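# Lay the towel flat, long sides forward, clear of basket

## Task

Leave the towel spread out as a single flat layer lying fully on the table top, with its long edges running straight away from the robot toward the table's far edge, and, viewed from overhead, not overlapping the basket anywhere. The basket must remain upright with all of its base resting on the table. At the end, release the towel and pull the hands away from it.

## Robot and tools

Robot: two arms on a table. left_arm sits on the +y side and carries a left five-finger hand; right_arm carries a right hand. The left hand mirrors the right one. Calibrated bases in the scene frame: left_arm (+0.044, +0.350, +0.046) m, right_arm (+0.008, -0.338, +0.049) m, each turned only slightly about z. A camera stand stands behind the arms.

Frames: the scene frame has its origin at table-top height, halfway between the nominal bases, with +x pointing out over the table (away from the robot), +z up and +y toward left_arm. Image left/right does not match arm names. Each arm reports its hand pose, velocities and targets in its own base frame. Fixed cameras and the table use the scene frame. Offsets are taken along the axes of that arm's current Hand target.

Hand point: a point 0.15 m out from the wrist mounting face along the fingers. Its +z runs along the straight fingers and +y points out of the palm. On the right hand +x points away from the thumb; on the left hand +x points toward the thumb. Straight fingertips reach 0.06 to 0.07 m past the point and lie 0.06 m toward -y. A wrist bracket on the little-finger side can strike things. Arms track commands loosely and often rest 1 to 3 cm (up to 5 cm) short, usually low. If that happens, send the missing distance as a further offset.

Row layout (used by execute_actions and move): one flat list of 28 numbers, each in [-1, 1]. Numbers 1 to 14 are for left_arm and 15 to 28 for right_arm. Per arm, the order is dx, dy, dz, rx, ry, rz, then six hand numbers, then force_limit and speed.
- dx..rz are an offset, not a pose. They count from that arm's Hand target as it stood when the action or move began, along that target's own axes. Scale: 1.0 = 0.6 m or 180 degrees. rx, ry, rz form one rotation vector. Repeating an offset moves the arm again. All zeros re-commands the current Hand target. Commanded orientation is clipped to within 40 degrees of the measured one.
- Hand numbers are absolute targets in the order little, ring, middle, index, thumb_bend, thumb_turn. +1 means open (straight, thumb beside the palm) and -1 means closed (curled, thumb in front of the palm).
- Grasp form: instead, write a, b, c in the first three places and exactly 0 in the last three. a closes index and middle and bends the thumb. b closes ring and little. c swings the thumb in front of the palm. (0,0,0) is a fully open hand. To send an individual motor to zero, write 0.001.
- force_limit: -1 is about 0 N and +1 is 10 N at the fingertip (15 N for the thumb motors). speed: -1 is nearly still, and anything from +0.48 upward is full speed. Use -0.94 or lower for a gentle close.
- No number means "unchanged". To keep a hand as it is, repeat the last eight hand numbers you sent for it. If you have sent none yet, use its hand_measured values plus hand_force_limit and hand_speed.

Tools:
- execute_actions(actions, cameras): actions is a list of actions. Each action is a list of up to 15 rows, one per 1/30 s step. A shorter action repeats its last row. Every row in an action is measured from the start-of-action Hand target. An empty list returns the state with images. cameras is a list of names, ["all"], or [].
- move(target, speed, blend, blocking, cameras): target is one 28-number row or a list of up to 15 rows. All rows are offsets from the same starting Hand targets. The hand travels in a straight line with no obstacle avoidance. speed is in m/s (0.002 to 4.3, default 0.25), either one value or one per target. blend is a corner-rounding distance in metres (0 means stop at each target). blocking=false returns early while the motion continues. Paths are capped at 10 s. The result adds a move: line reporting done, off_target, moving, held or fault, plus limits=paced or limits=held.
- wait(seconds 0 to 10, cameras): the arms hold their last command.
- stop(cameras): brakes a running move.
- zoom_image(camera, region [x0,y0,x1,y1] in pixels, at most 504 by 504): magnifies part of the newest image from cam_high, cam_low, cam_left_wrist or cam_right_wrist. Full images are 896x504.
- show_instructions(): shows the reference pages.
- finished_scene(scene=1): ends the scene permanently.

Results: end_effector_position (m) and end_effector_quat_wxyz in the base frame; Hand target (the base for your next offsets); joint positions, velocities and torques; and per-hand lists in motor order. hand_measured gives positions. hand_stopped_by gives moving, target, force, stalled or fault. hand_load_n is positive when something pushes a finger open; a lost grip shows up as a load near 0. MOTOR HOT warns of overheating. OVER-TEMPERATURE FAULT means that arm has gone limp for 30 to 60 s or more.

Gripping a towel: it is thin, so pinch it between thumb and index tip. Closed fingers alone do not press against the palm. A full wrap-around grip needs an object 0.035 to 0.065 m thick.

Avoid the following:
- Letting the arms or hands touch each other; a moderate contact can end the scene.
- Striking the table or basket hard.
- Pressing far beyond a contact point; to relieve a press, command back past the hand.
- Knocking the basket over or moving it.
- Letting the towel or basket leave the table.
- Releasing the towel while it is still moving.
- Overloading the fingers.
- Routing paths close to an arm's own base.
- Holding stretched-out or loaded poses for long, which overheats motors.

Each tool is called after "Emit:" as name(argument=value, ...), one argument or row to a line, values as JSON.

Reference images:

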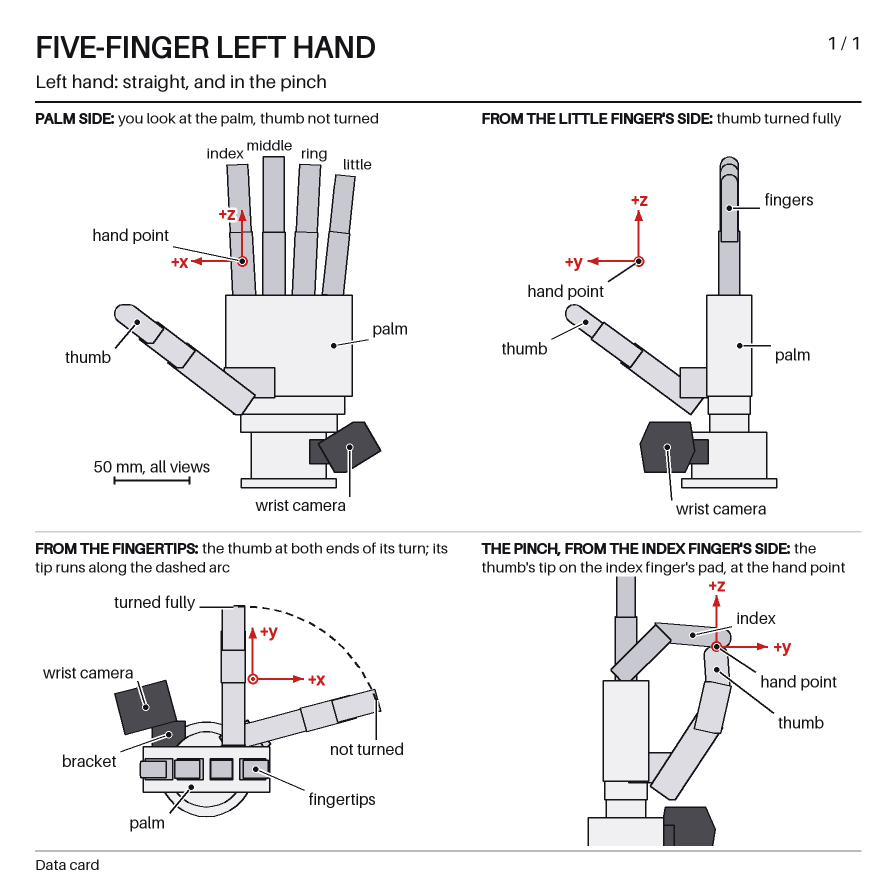

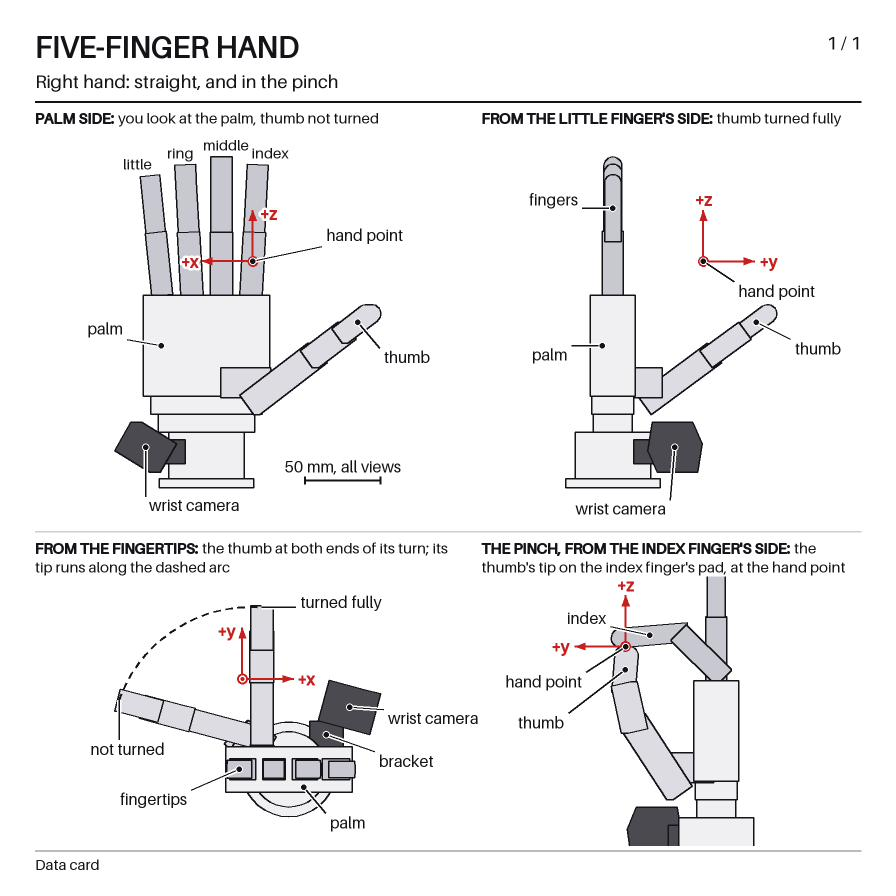

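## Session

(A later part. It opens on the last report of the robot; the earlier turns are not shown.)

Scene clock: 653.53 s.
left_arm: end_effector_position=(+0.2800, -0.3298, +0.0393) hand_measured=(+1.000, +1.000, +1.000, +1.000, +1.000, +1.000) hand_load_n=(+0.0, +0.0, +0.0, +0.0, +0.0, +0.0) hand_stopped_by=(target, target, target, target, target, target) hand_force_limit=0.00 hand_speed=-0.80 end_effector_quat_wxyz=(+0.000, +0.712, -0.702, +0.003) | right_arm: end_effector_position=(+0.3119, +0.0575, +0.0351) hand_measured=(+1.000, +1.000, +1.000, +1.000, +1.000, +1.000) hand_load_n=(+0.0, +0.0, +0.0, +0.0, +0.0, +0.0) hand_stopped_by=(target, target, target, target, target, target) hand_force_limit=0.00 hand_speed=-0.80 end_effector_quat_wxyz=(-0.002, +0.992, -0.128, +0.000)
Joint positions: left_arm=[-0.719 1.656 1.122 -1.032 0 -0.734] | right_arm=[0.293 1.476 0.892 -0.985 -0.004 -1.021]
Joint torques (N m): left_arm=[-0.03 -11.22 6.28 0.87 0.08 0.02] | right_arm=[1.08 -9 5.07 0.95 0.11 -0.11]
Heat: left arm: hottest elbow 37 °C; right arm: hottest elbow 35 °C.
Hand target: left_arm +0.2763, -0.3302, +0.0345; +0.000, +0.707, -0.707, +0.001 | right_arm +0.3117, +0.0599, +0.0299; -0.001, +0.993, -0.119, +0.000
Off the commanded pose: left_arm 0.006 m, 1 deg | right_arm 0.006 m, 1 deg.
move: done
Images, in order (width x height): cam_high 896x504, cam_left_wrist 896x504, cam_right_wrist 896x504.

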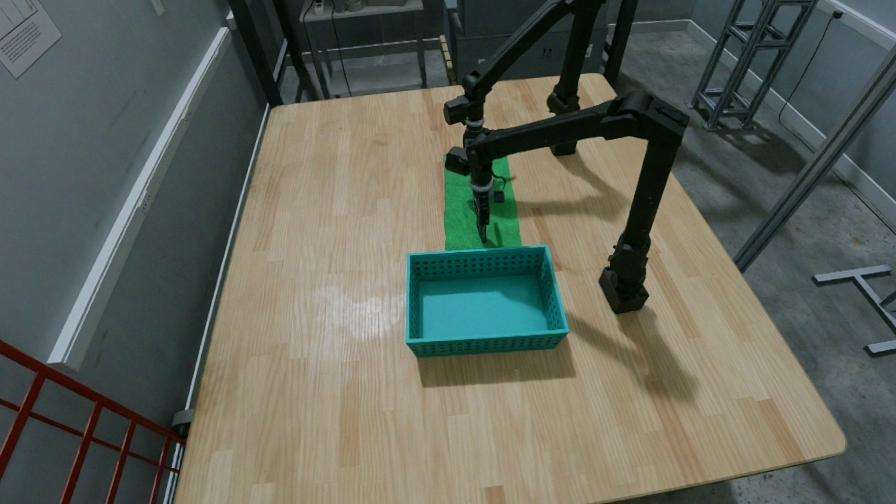

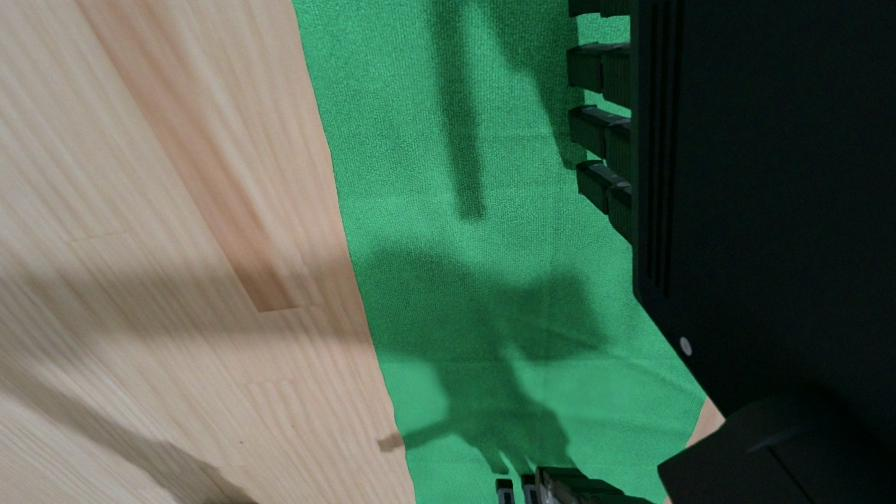

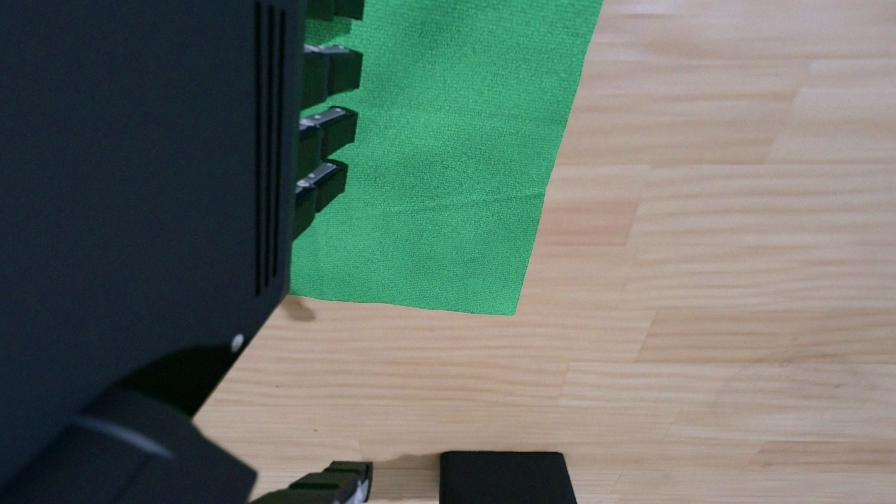

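Emit:
move(
  target=[0,0,0.02,0,0,0,0,0,0,0,0,0,0,-0.8,0,0,0.02,0,0,0,0,0,0,0,0,0,0,-0.8],
  speed=0.05,
  cameras=["cam_high","cam_left_wrist","cam_right_wrist"],
)

Emit:
zoom_image(
  camera="cam_high",
  region=[400, 80, 580, 280],
)

Scene clock: 660.53 s.
left_arm: end_effector_position=(+0.2809, -0.3306, +0.0323) hand_measured=(+1.000, +1.000, +1.000, +1.000, +1.000, +1.000) hand_load_n=(+0.0, +0.0, -1.0, +0.0, +0.0, +0.0) hand_stopped_by=(target, target, target, target, target, target) hand_force_limit=0.00 hand_speed=-0.80 end_effector_quat_wxyz=(+0.000, +0.712, -0.702, +0.005) | right_arm: end_effector_position=(+0.3131, +0.0578, +0.0330) hand_measured=(+1.000, +1.000, +1.000, +1.000, +1.000, +1.000) hand_load_n=(+0.0, +0.0, -1.5, +0.0, +0.0, +0.0) hand_stopped_by=(target, target, target, target, target, target) hand_force_limit=0.00 hand_speed=-0.80 end_effector_quat_wxyz=(-0.004, +0.992, -0.128, +0.004)
Joint positions: left_arm=[-0.719 1.665 1.113 -1.008 0 -0.734] | right_arm=[0.293 1.476 0.888 -0.972 -0.004 -1.022]
Joint torques (N m): left_arm=[0.09 -10.64 5.82 1.11 0.07 0.02] | right_arm=[1.03 -7.71 4.3 1.84 0.11 -0.09]
Heat: left arm: hottest elbow 37 °C; right arm: hottest elbow 35 °C.
Hand target: left_arm +0.2763, -0.3302, +0.0225; +0.000, +0.707, -0.707, +0.001 | right_arm +0.3117, +0.0599, +0.0179; -0.001, +0.993, -0.119, +0.000
Off the commanded pose: left_arm 0.011 m, 1 deg | right_arm 0.015 m, 1 deg.
move: off_target (left_arm, right_arm)
Images, in order (width x height): cam_high 896x504, cam_left_wrist 896x504, cam_right_wrist 896x504.

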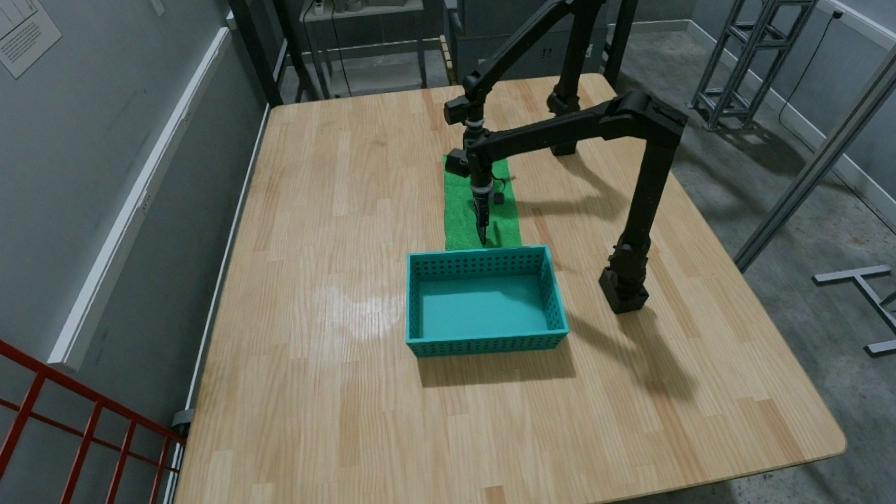

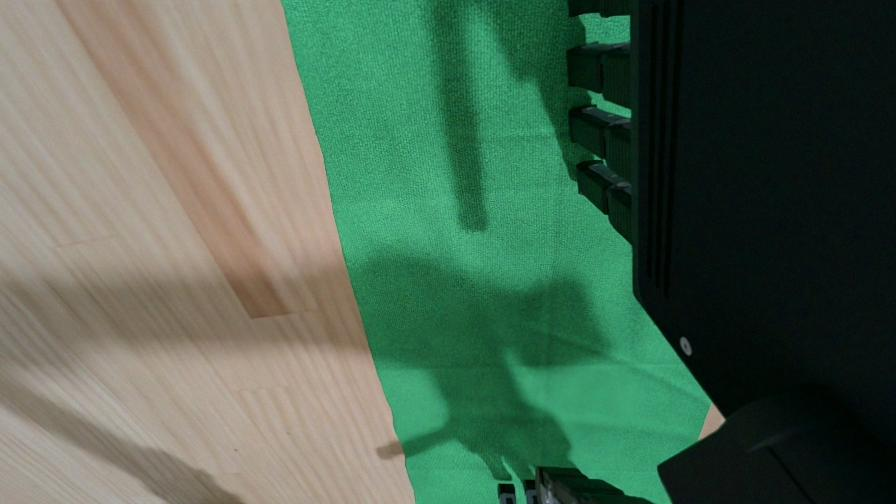

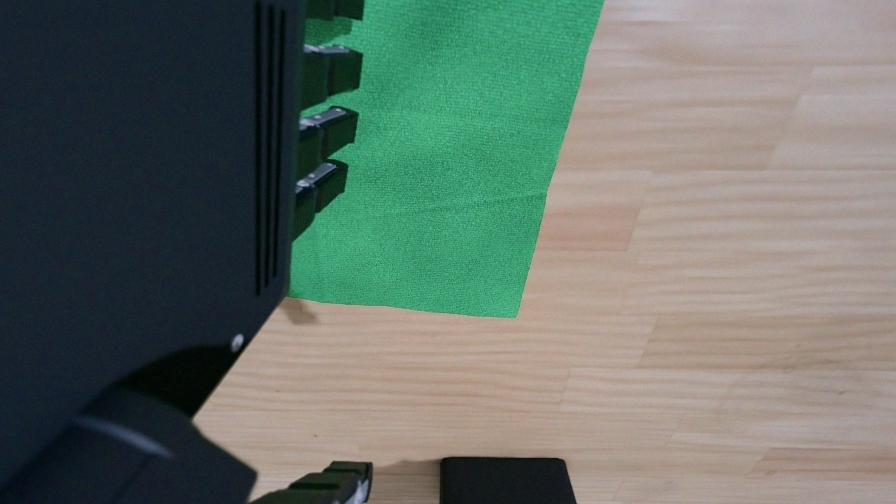

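Scaled by 2.520 from the camera's 896x504 image, which has a finer 1280x720 frame.

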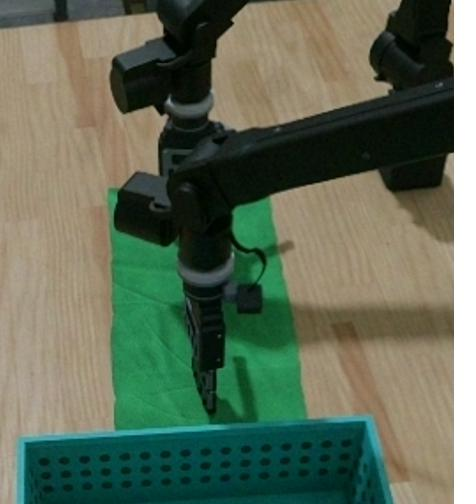

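Emit:
move(
  target=[
    [-0.0067,-0.0352,0.005,0,0,0.0556,0,0,0,0,0,0,0,-0.8,-0.0605,-0.0087,0,0,0,0.0556,0,0,0,0,0,0,0,-0.8],
    [-0.0075,-0.071,0.005,0,0,0.1111,0,0,0,0,0,0,0,-0.8,-0.1185,-0.0273,0,0,0,0.1111,0,0,0,0,0,0,0,-0.8],
    [-0.0018,-0.1065,0.005,0,0,0.1667,0,0,0,0,0,0,0,-0.8,-0.1725,-0.0562,0,0,0,0.1667,0,0,0,0,0,0,0,-0.8],
  ],
  speed=0.12,
  blend=[0.01,0.01,0],
  cameras=["cam_high","cam_left_wrist","cam_right_wrist"],
)

Emit:
zoom_image(
  camera="cam_high",
  region=[400, 80, 580, 280],
)

Scene clock: 687.23 s.
left_arm: end_effector_position=(+0.3271, -0.3257, +0.0318) hand_measured=(+1.000, +1.000, +1.000, +1.000, +1.000, +1.000) hand_load_n=(+0.0, +0.0, -3.0, -0.5, +0.0, +0.0) hand_stopped_by=(target, target, target, target, target, target) hand_force_limit=0.00 hand_speed=-0.80 end_effector_quat_wxyz=(+0.001, -0.499, +0.867, -0.005) | right_arm: end_effector_position=(+0.2368, +0.1158, +0.0300) hand_measured=(+1.000, +1.000, +1.000, +1.000, +1.000, +1.000) hand_load_n=(+0.0, +0.0, +0.0, +0.0, +0.0, +0.0) hand_stopped_by=(target, target, target, target, target, target) hand_force_limit=0.00 hand_speed=-0.80 end_effector_quat_wxyz=(-0.013, +0.926, -0.377, +0.018)
Joint positions: left_arm=[-0.694 1.805 1.306 -1.062 0.001 -0.168] | right_arm=[0.435 1.342 0.748 -0.932 0.009 -0.363]
Joint torques (N m): left_arm=[1.2 -10.23 9.99 0.84 -0.01 0.02] | right_arm=[2.02 -6.48 3.43 0.53 -0.31 0.04]
Heat: left arm: hottest elbow 36 °C; right arm: hottest elbow 34 °C.
Hand target: left_arm +0.3401, -0.3290, +0.0195; +0.000, -0.500, +0.866, -0.001 | right_arm +0.2191, +0.1171, +0.0181; -0.001, +0.928, -0.372, +0.000
Off the commanded pose: left_arm 0.018 m, 1 deg | right_arm 0.021 m, 3 deg.
move: off_target (left_arm, right_arm)
Images, in order (width x height): cam_high 896x504, cam_left_wrist 896x504, cam_right_wrist 896x504.

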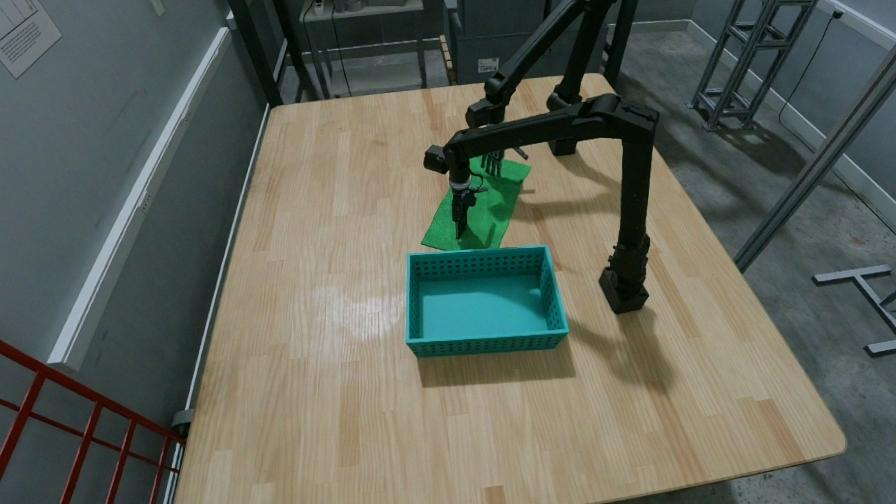

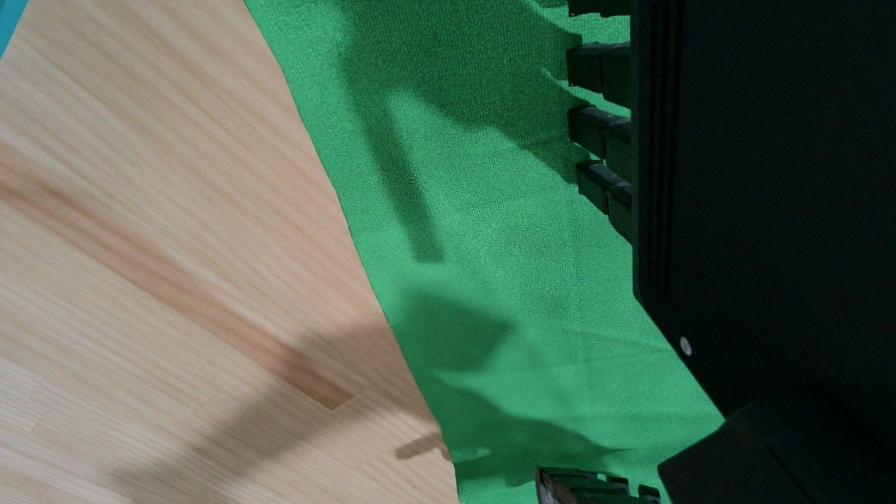

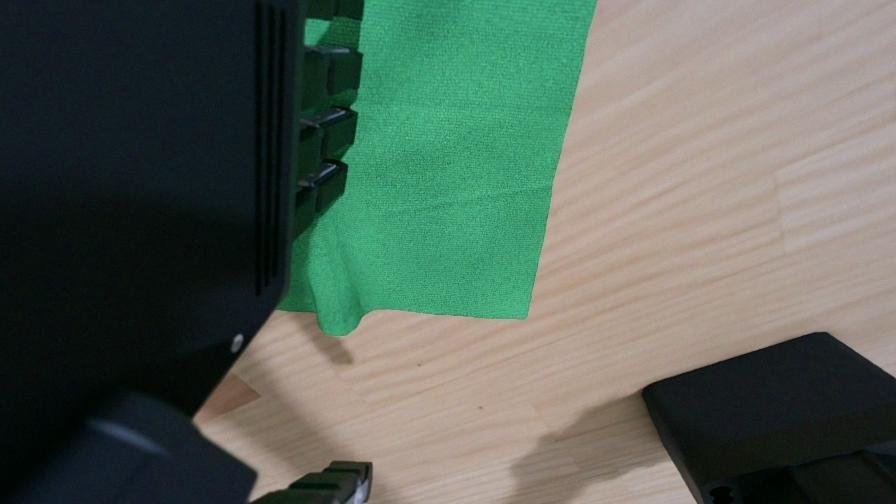

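Scaled by 2.520 from the camera's 896x504 image, which has a finer 1280x720 frame.

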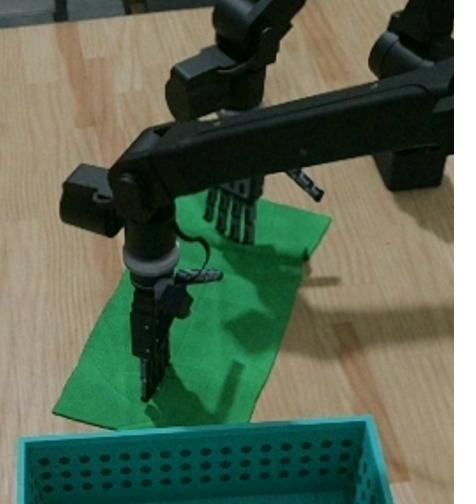

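Emit:
move(
  target=[
    [-0.018,-0.0568,0,0,0,0.0444,0,0,0,0,0,0,0,-0.8,-0.0692,0.0142,0,0,0,0.0444,0,0,0,0,0,0,0,-0.8],
    [-0.0225,-0.1135,0,0,0,0.1278,0,0,0,0,0,0,0,-0.8,-0.1577,-0.0105,0,0,0,0.1278,0,0,0,0,0,0,0,-0.8],
    [-0.0112,-0.1705,0,0,0,0.2111,0,0,0,0,0,0,0,-0.8,-0.238,-0.0575,0,0,0,0.2111,0,0,0,0,0,0,0,-0.8],
  ],
  speed=0.12,
  blend=[0.01,0.01,0],
  cameras=["cam_high","cam_left_wrist","cam_right_wrist"],
)

Emit:
zoom_image(
  camera="cam_high",
  region=[380, 80, 560, 280],
)

Scene clock: 747.73 s.
left_arm: end_effector_position=(+0.4231, -0.3621, +0.0344) hand_measured=(+1.000, +1.000, +1.000, +1.000, +1.000, +1.000) hand_load_n=(+0.0, +0.0, -3.0, +0.0, +0.0, +0.0) hand_stopped_by=(target, target, target, target, target, target) hand_force_limit=0.00 hand_speed=-0.80 end_effector_quat_wxyz=(-0.001, -0.198, +0.980, +0.000) | right_arm: end_effector_position=(+0.1527, +0.2374, +0.0294) hand_measured=(+1.000, +1.000, +1.000, +1.000, +1.000, +1.000) hand_load_n=(+0.0, +0.0, +0.5, +0.0, +0.0, +0.0) hand_stopped_by=(target, target, target, target, target, target) hand_force_limit=0.00 hand_speed=-0.80 end_effector_quat_wxyz=(-0.024, +0.750, -0.661, +0.011)
Joint positions: left_arm=[-0.705 2.075 1.737 -1.234 0.002 0.467] | right_arm=[0.794 1.269 0.679 -0.932 0.018 0.667]
Joint torques (N m): left_arm=[-0.15 -13.68 11.3 0.94 -0.05 0] | right_arm=[2.37 -3.31 5.41 0.42 -0.64 0.05]
Heat: left arm: hottest elbow 39 °C; right arm: hottest elbow 32 °C.
Hand target: left_arm +0.4321, -0.3744, +0.0196; +0.000, -0.191, +0.982, -0.001 | right_arm +0.1396, +0.2406, +0.0182; +0.000, +0.757, -0.654, +0.000
Off the commanded pose: left_arm 0.021 m, 1 deg | right_arm 0.018 m, 3 deg.
move: off_target (left_arm, right_arm)
Images, in order (width x height): cam_high 896x504, cam_left_wrist 896x504, cam_right_wrist 896x504.

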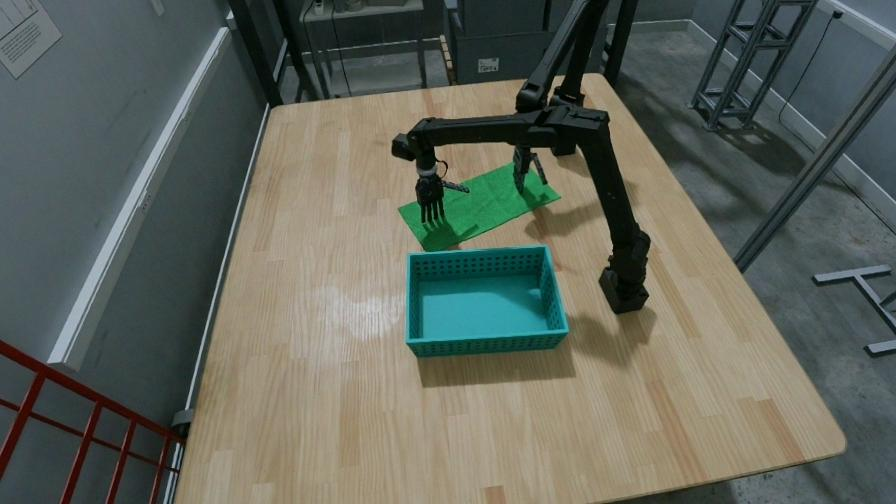

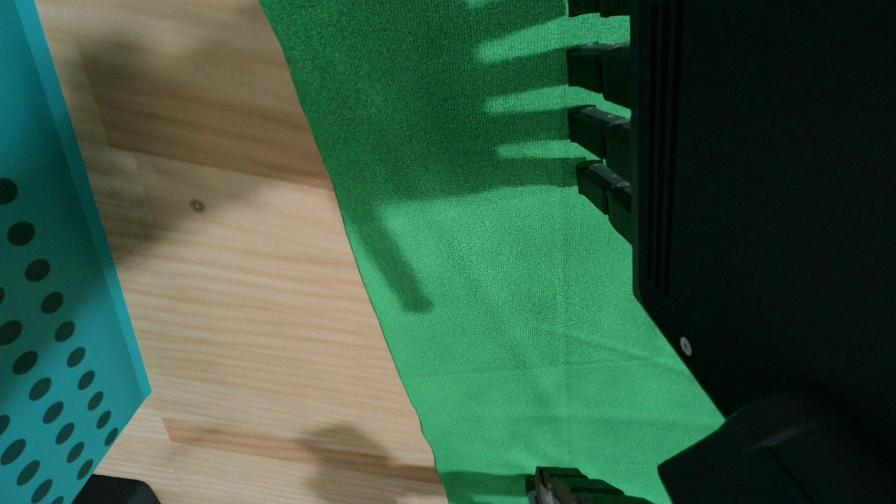

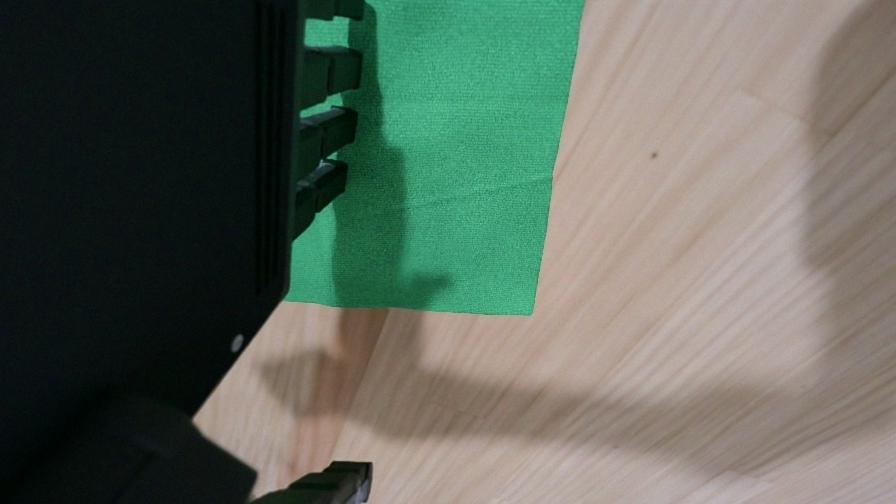

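Scaled by 2.520 from the camera's 896x504 image, which has a finer 1280x720 frame.

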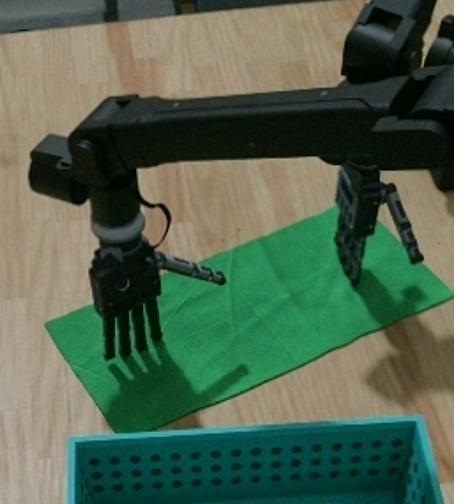

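Emit:
move(
  target=[
    [-0.0083,-0.0347,0,0,0,0.0483,0,0,0,0,0,0,0,-0.8,-0.056,-0.004,0,0,0,0.0483,0,0,0,0,0,0,0,-0.8],
    [-0.0112,-0.0735,0,0,0,0.1011,0,0,0,0,0,0,0,-0.8,-0.1155,-0.0183,0,0,0,0.1011,0,0,0,0,0,0,0,-0.8],
  ],
  speed=0.12,
  blend=[0.01,0],
  cameras=["cam_high","cam_left_wrist","cam_right_wrist"],
)

Emit:
zoom_image(
  camera="cam_high",
  region=[370, 100, 600, 280],
)

Scene clock: 802.07 s.
left_arm: end_effector_position=(+0.4464, -0.3985, +0.0355) hand_measured=(+1.000, +1.000, +1.000, +1.000, +1.000, +1.000) hand_load_n=(+0.0, +0.0, -3.0, +0.0, +0.0, +0.0) hand_stopped_by=(target, target, target, target, target, target) hand_force_limit=0.00 hand_speed=-0.80 end_effector_quat_wxyz=(-0.003, -0.041, +0.999, +0.001) | right_arm: end_effector_position=(+0.1530, +0.3042, +0.0309) hand_measured=(+1.000, +1.000, +1.000, +1.000, +1.000, +1.000) hand_load_n=(+0.0, +0.0, +0.0, +0.0, +0.0, +0.0) hand_stopped_by=(target, target, target, target, target, target) hand_force_limit=0.00 hand_speed=-0.80 end_effector_quat_wxyz=(+0.023, -0.636, +0.771, -0.005)
Joint positions: left_arm=[-0.756 2.186 1.928 -1.319 0.002 0.732] | right_arm=[0.918 1.354 0.757 -0.932 0.021 1.11]
Joint torques (N m): left_arm=[-0.32 -14.8 11.78 1.02 -0.07 0] | right_arm=[2.61 -4.13 5.94 0.57 -0.73 0.05]
Heat: left arm: hottest elbow 41 °C; right arm: hottest elbow 34 °C.
Hand target: left_arm +0.4549, -0.4127, +0.0197; +0.000, -0.033, +0.999, -0.001 | right_arm +0.1404, +0.3107, +0.0182; +0.000, -0.644, +0.765, +0.001
Off the commanded pose: left_arm 0.023 m, 1 deg | right_arm 0.019 m, 3 deg.
move: off_target (left_arm, right_arm)
Images, in order (width x height): cam_high 896x504, cam_left_wrist 896x504, cam_right_wrist 896x504.

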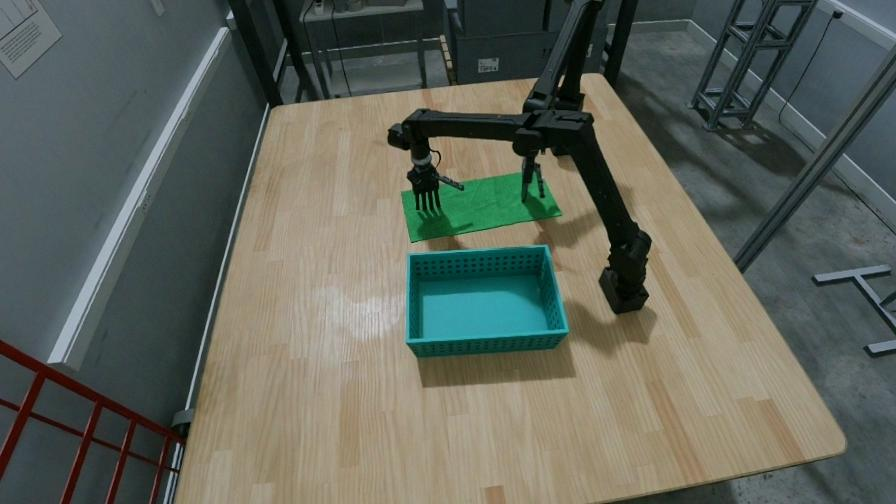

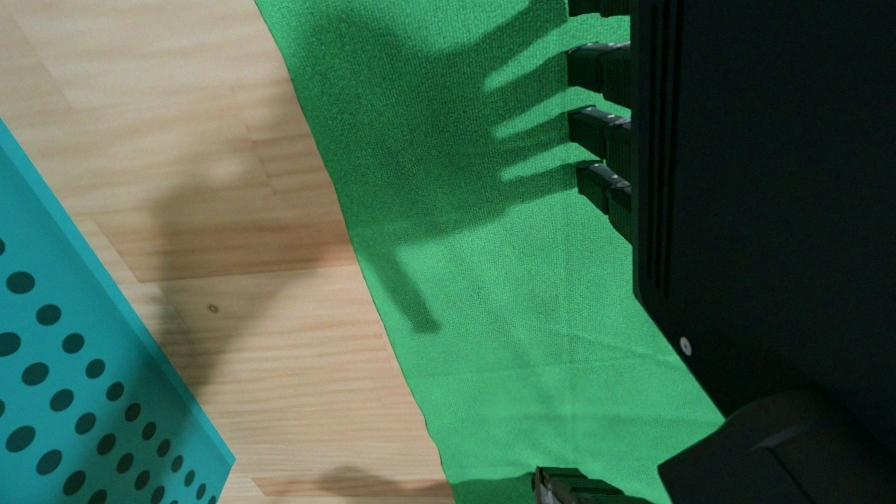

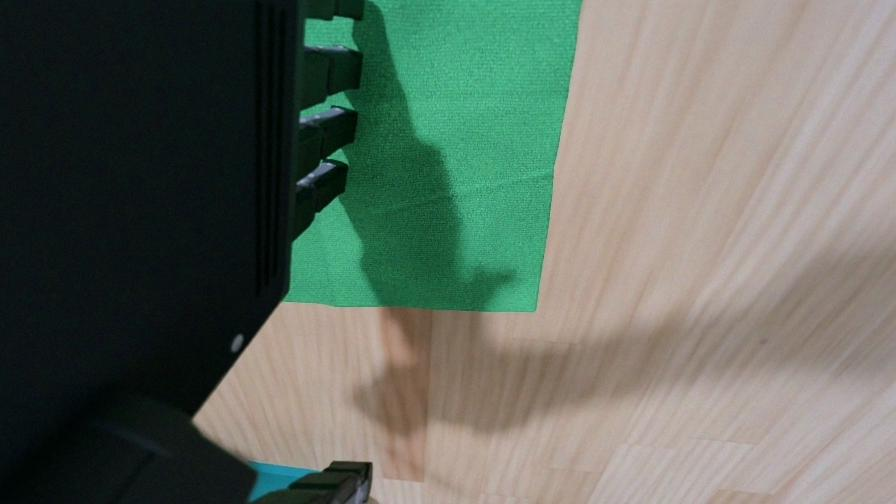

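Scaled by 2.191 from the camera's 896x504 image, which has a finer 1280x720 frame.

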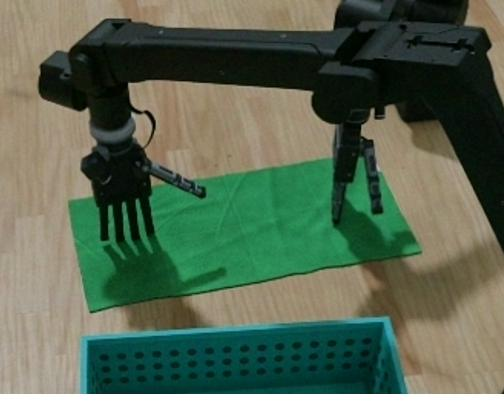

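Emit:
zoom_image(
  camera="cam_right_wrist",
  region=[390, 0, 890, 500],
)

Scaled by 1.008 from the camera's 896x504 image, which has a finer 1280x720 frame.

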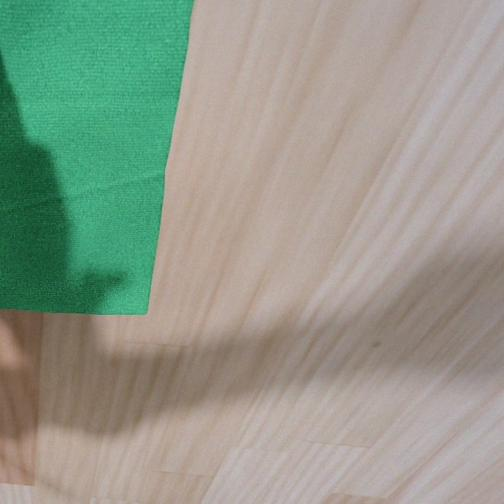

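Emit:
move(
  target=[
    [0,0,-0.06,0,0,0,0,0,0,0,0,0,0,-0.8,0,0,-0.06,0,0,0,0,0,0,0,0,0,0,-0.8],
    [0,0,-0.25,0,0,0,0,0,0,0,0,0,0,-0.8,0,0,-0.25,0,0,0,0,0,0,0,0,0,0,-0.8],
  ],
  speed=[0.05,0.2],
  blend=[0.01,0],
  cameras=["cam_high","cam_left_wrist","cam_right_wrist"],
)

Emit:
zoom_image(
  camera="cam_high",
  region=[370, 100, 600, 280],
)

Scene clock: 859.47 s.
left_arm: end_effector_position=(+0.4471, -0.4008, +0.1557) hand_measured=(+1.000, +1.000, +1.000, +1.000, +1.000, +1.000) hand_load_n=(+0.0, +0.0, +0.0, +0.0, +0.0, +0.0) hand_stopped_by=(target, target, target, target, target, target) hand_force_limit=0.00 hand_speed=-0.80 end_effector_quat_wxyz=(-0.015, -0.040, +0.999, +0.013) | right_arm: end_effector_position=(+0.1343, +0.2954, +0.1484) hand_measured=(+1.000, +1.000, +1.000, +1.000, +1.000, +1.000) hand_load_n=(+0.0, +0.0, +0.0, +0.0, +0.0, +0.0) hand_stopped_by=(target, target, target, target, target, target) hand_force_limit=0.00 hand_speed=-0.80 end_effector_quat_wxyz=(-0.022, -0.642, +0.767, -0.005)
Joint positions: left_arm=[-0.758 2.182 2.232 -1.661 0.003 0.732] | right_arm=[0.936 1.227 0.979 -1.368 0 1.112]
Joint torques (N m): left_arm=[0.03 -18.2 13.45 0.23 -0.07 0] | right_arm=[1.14 -7.71 10.13 -0.05 -0.04 0.03]
Heat: left arm: hottest elbow 42 °C; right arm: hottest elbow 35 °C.
Hand target: left_arm +0.4547, -0.4125, +0.1696; +0.000, -0.034, +0.999, -0.001 | right_arm +0.1405, +0.3105, +0.1683; +0.000, -0.644, +0.765, +0.000
Off the commanded pose: left_arm 0.020 m, 2 deg | right_arm 0.026 m, 3 deg.
move: off_target (left_arm, right_arm)
Images, in order (width x height): cam_high 896x504, cam_left_wrist 896x504, cam_right_wrist 896x504.

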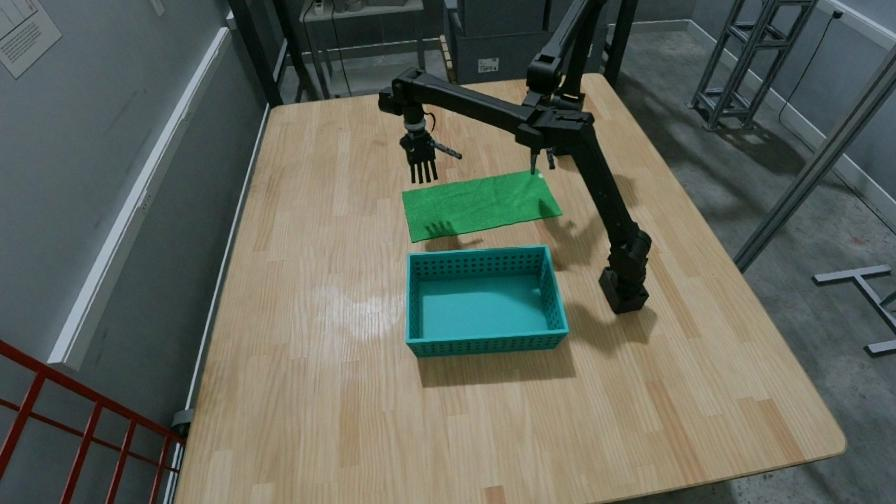

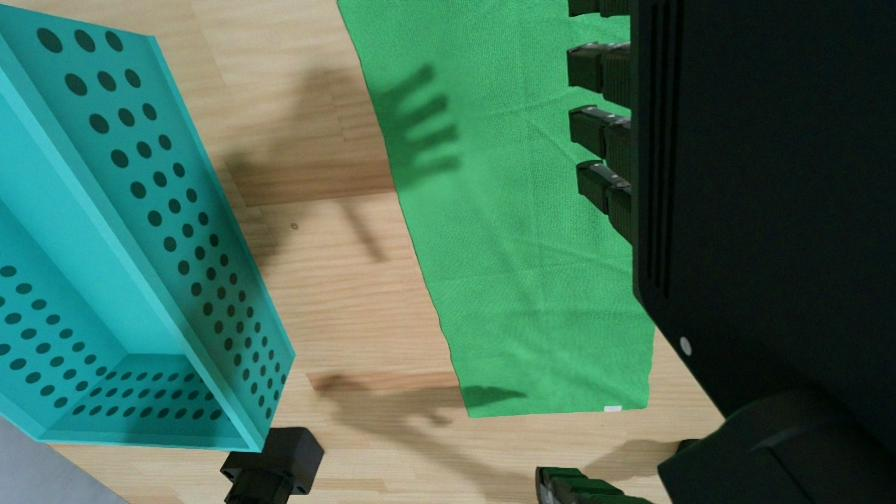

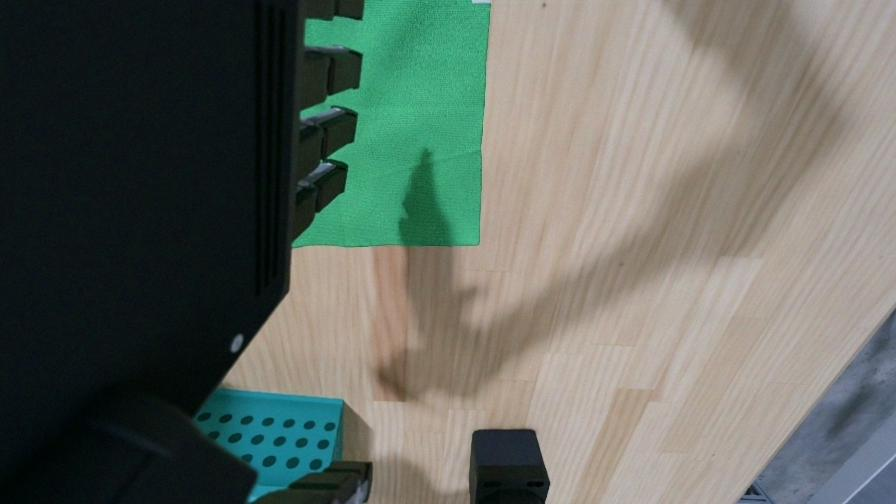

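Scaled by 2.191 from the camera's 896x504 image, which has a finer 1280x720 frame.

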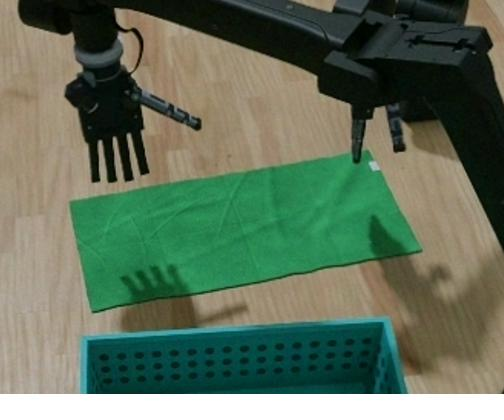

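Emit:
move(
  target=[
    [0,0,0.19,0,0,0,0,0,0,0,0,0,0,-0.8,0,0,0.19,0,0,0,0,0,0,0,0,0,0,-0.8],
    [0,0,0.2502,0,0,0,0,0,0,0,0,0,0,-0.8,0,0,0.2502,0,0,0,0,0,0,0,0,0,0,-0.8],
    [0.0045,-0.0364,0.2502,0,0,0.0222,0,0,0,0,0,0,0,-0.8,-0.0361,0.0064,0.2502,0,0,0.0222,0,0,0,0,0,0,0,-0.8],
    [0.0045,-0.0364,0.18,0,0,0.0222,0,0,0,0,0,0,0,-0.8,-0.0361,0.0064,0.18,0,0,0.0222,0,0,0,0,0,0,0,-0.8],
    [0.0045,-0.0364,0.05,0,0,0.0222,0,0,0,0,0,0,0,-0.8,-0.0361,0.0064,0.05,0,0,0.0222,0,0,0,0,0,0,0,-0.8],
    [0.3105,0.4597,-0.084,0,0,0.0222,0,0,0,0,0,0,0,-0.8,0.479,-0.2678,-0.0528,0,0,0.0222,0,0,0,0,0,0,0,-0.8],
  ],
  speed=[0.2,0.06,0.08,0.06,0.2,0.35],
  blend=[0.01,0,0,0.01,0.03,0],
  cameras=["cam_high","cam_left_wrist","cam_right_wrist"],
)

Emit:
zoom_image(
  camera="cam_high",
  region=[370, 100, 600, 280],
)

Scene clock: 940.70 s.
left_arm: end_effector_position=(+0.2524, -0.1553, +0.2224) hand_measured=(+1.000, +1.000, +1.000, +1.000, +1.000, +1.000) hand_load_n=(+0.0, +0.0, +0.0, +0.0, +0.0, +0.0) hand_stopped_by=(target, target, target, target, target, target) hand_force_limit=0.00 hand_speed=-0.80 end_effector_quat_wxyz=(+0.008, +0.003, +1.000, -0.006) | right_arm: end_effector_position=(+0.2351, +0.0049, +0.1839) hand_measured=(+1.000, +1.000, +1.000, +1.000, +1.000, +1.000) hand_load_n=(+0.0, +0.0, +0.0, +0.0, +0.0, +0.0) hand_stopped_by=(target, target, target, target, target, target) hand_force_limit=0.00 hand_speed=-0.80 end_effector_quat_wxyz=(-0.013, -0.618, +0.786, +0.012)
Joint positions: left_arm=[-0.651 1.255 1.203 -1.499 -0.001 0.926] | right_arm=[-0.133 1.125 0.99 -1.47 0.002 0.106]
Joint torques (N m): left_arm=[1.38 -7.71 7.5 0.32 0.11 0.01] | right_arm=[-0.85 -5.42 10.44 -0.03 -0.09 -0.1]
Heat: left arm: hottest elbow 44 °C; right arm: hottest elbow 38 °C.
Hand target: left_arm +0.2504, -0.1497, +0.2196; +0.000, +0.001, +1.000, -0.001 | right_arm +0.2497, -0.0001, +0.1996; +0.000, -0.617, +0.787, +0.000
Off the commanded pose: left_arm 0.007 m, 1 deg | right_arm 0.022 m, 2 deg.
move: off_target (right_arm)
Images, in order (width x height): cam_high 896x504, cam_left_wrist 896x504, cam_right_wrist 896x504.

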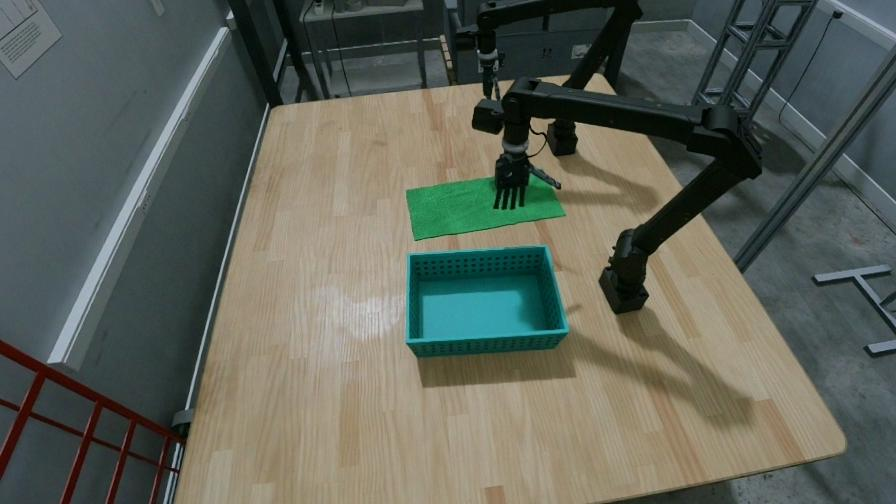

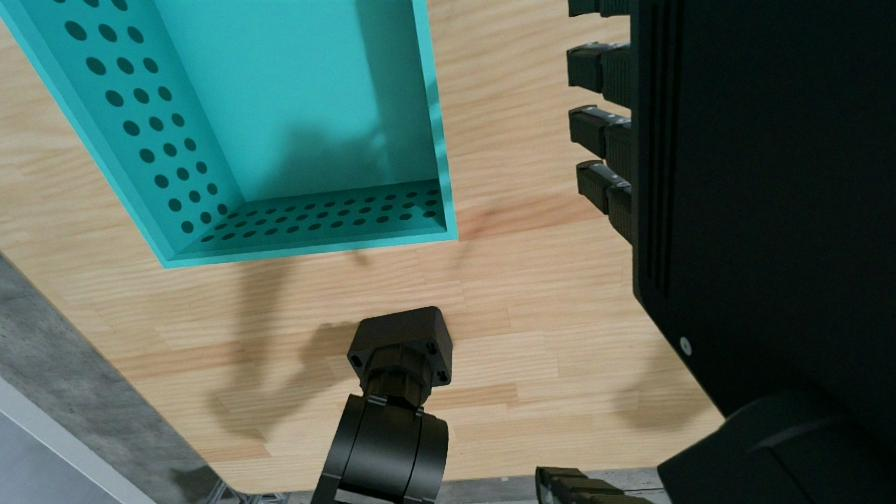

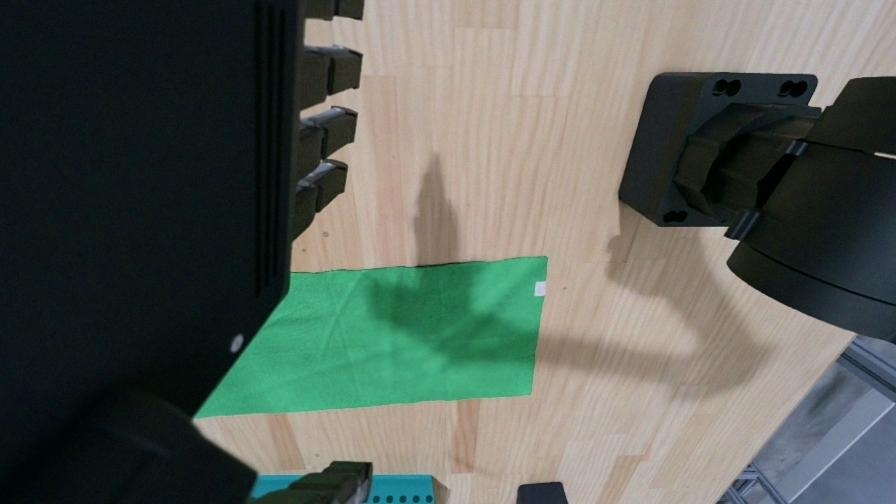

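Scaled by 2.191 from the camera's 896x504 image, which has a finer 1280x720 frame.

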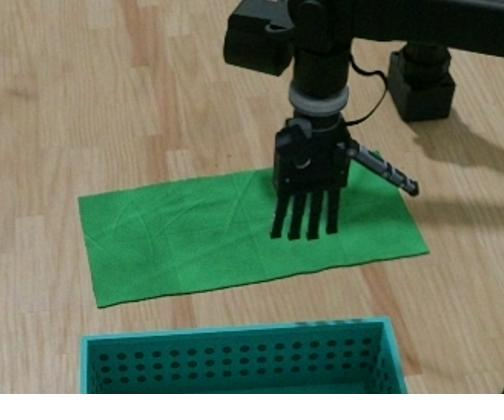

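Emit:
finished_scene(
)

The scene is finished: the task was done.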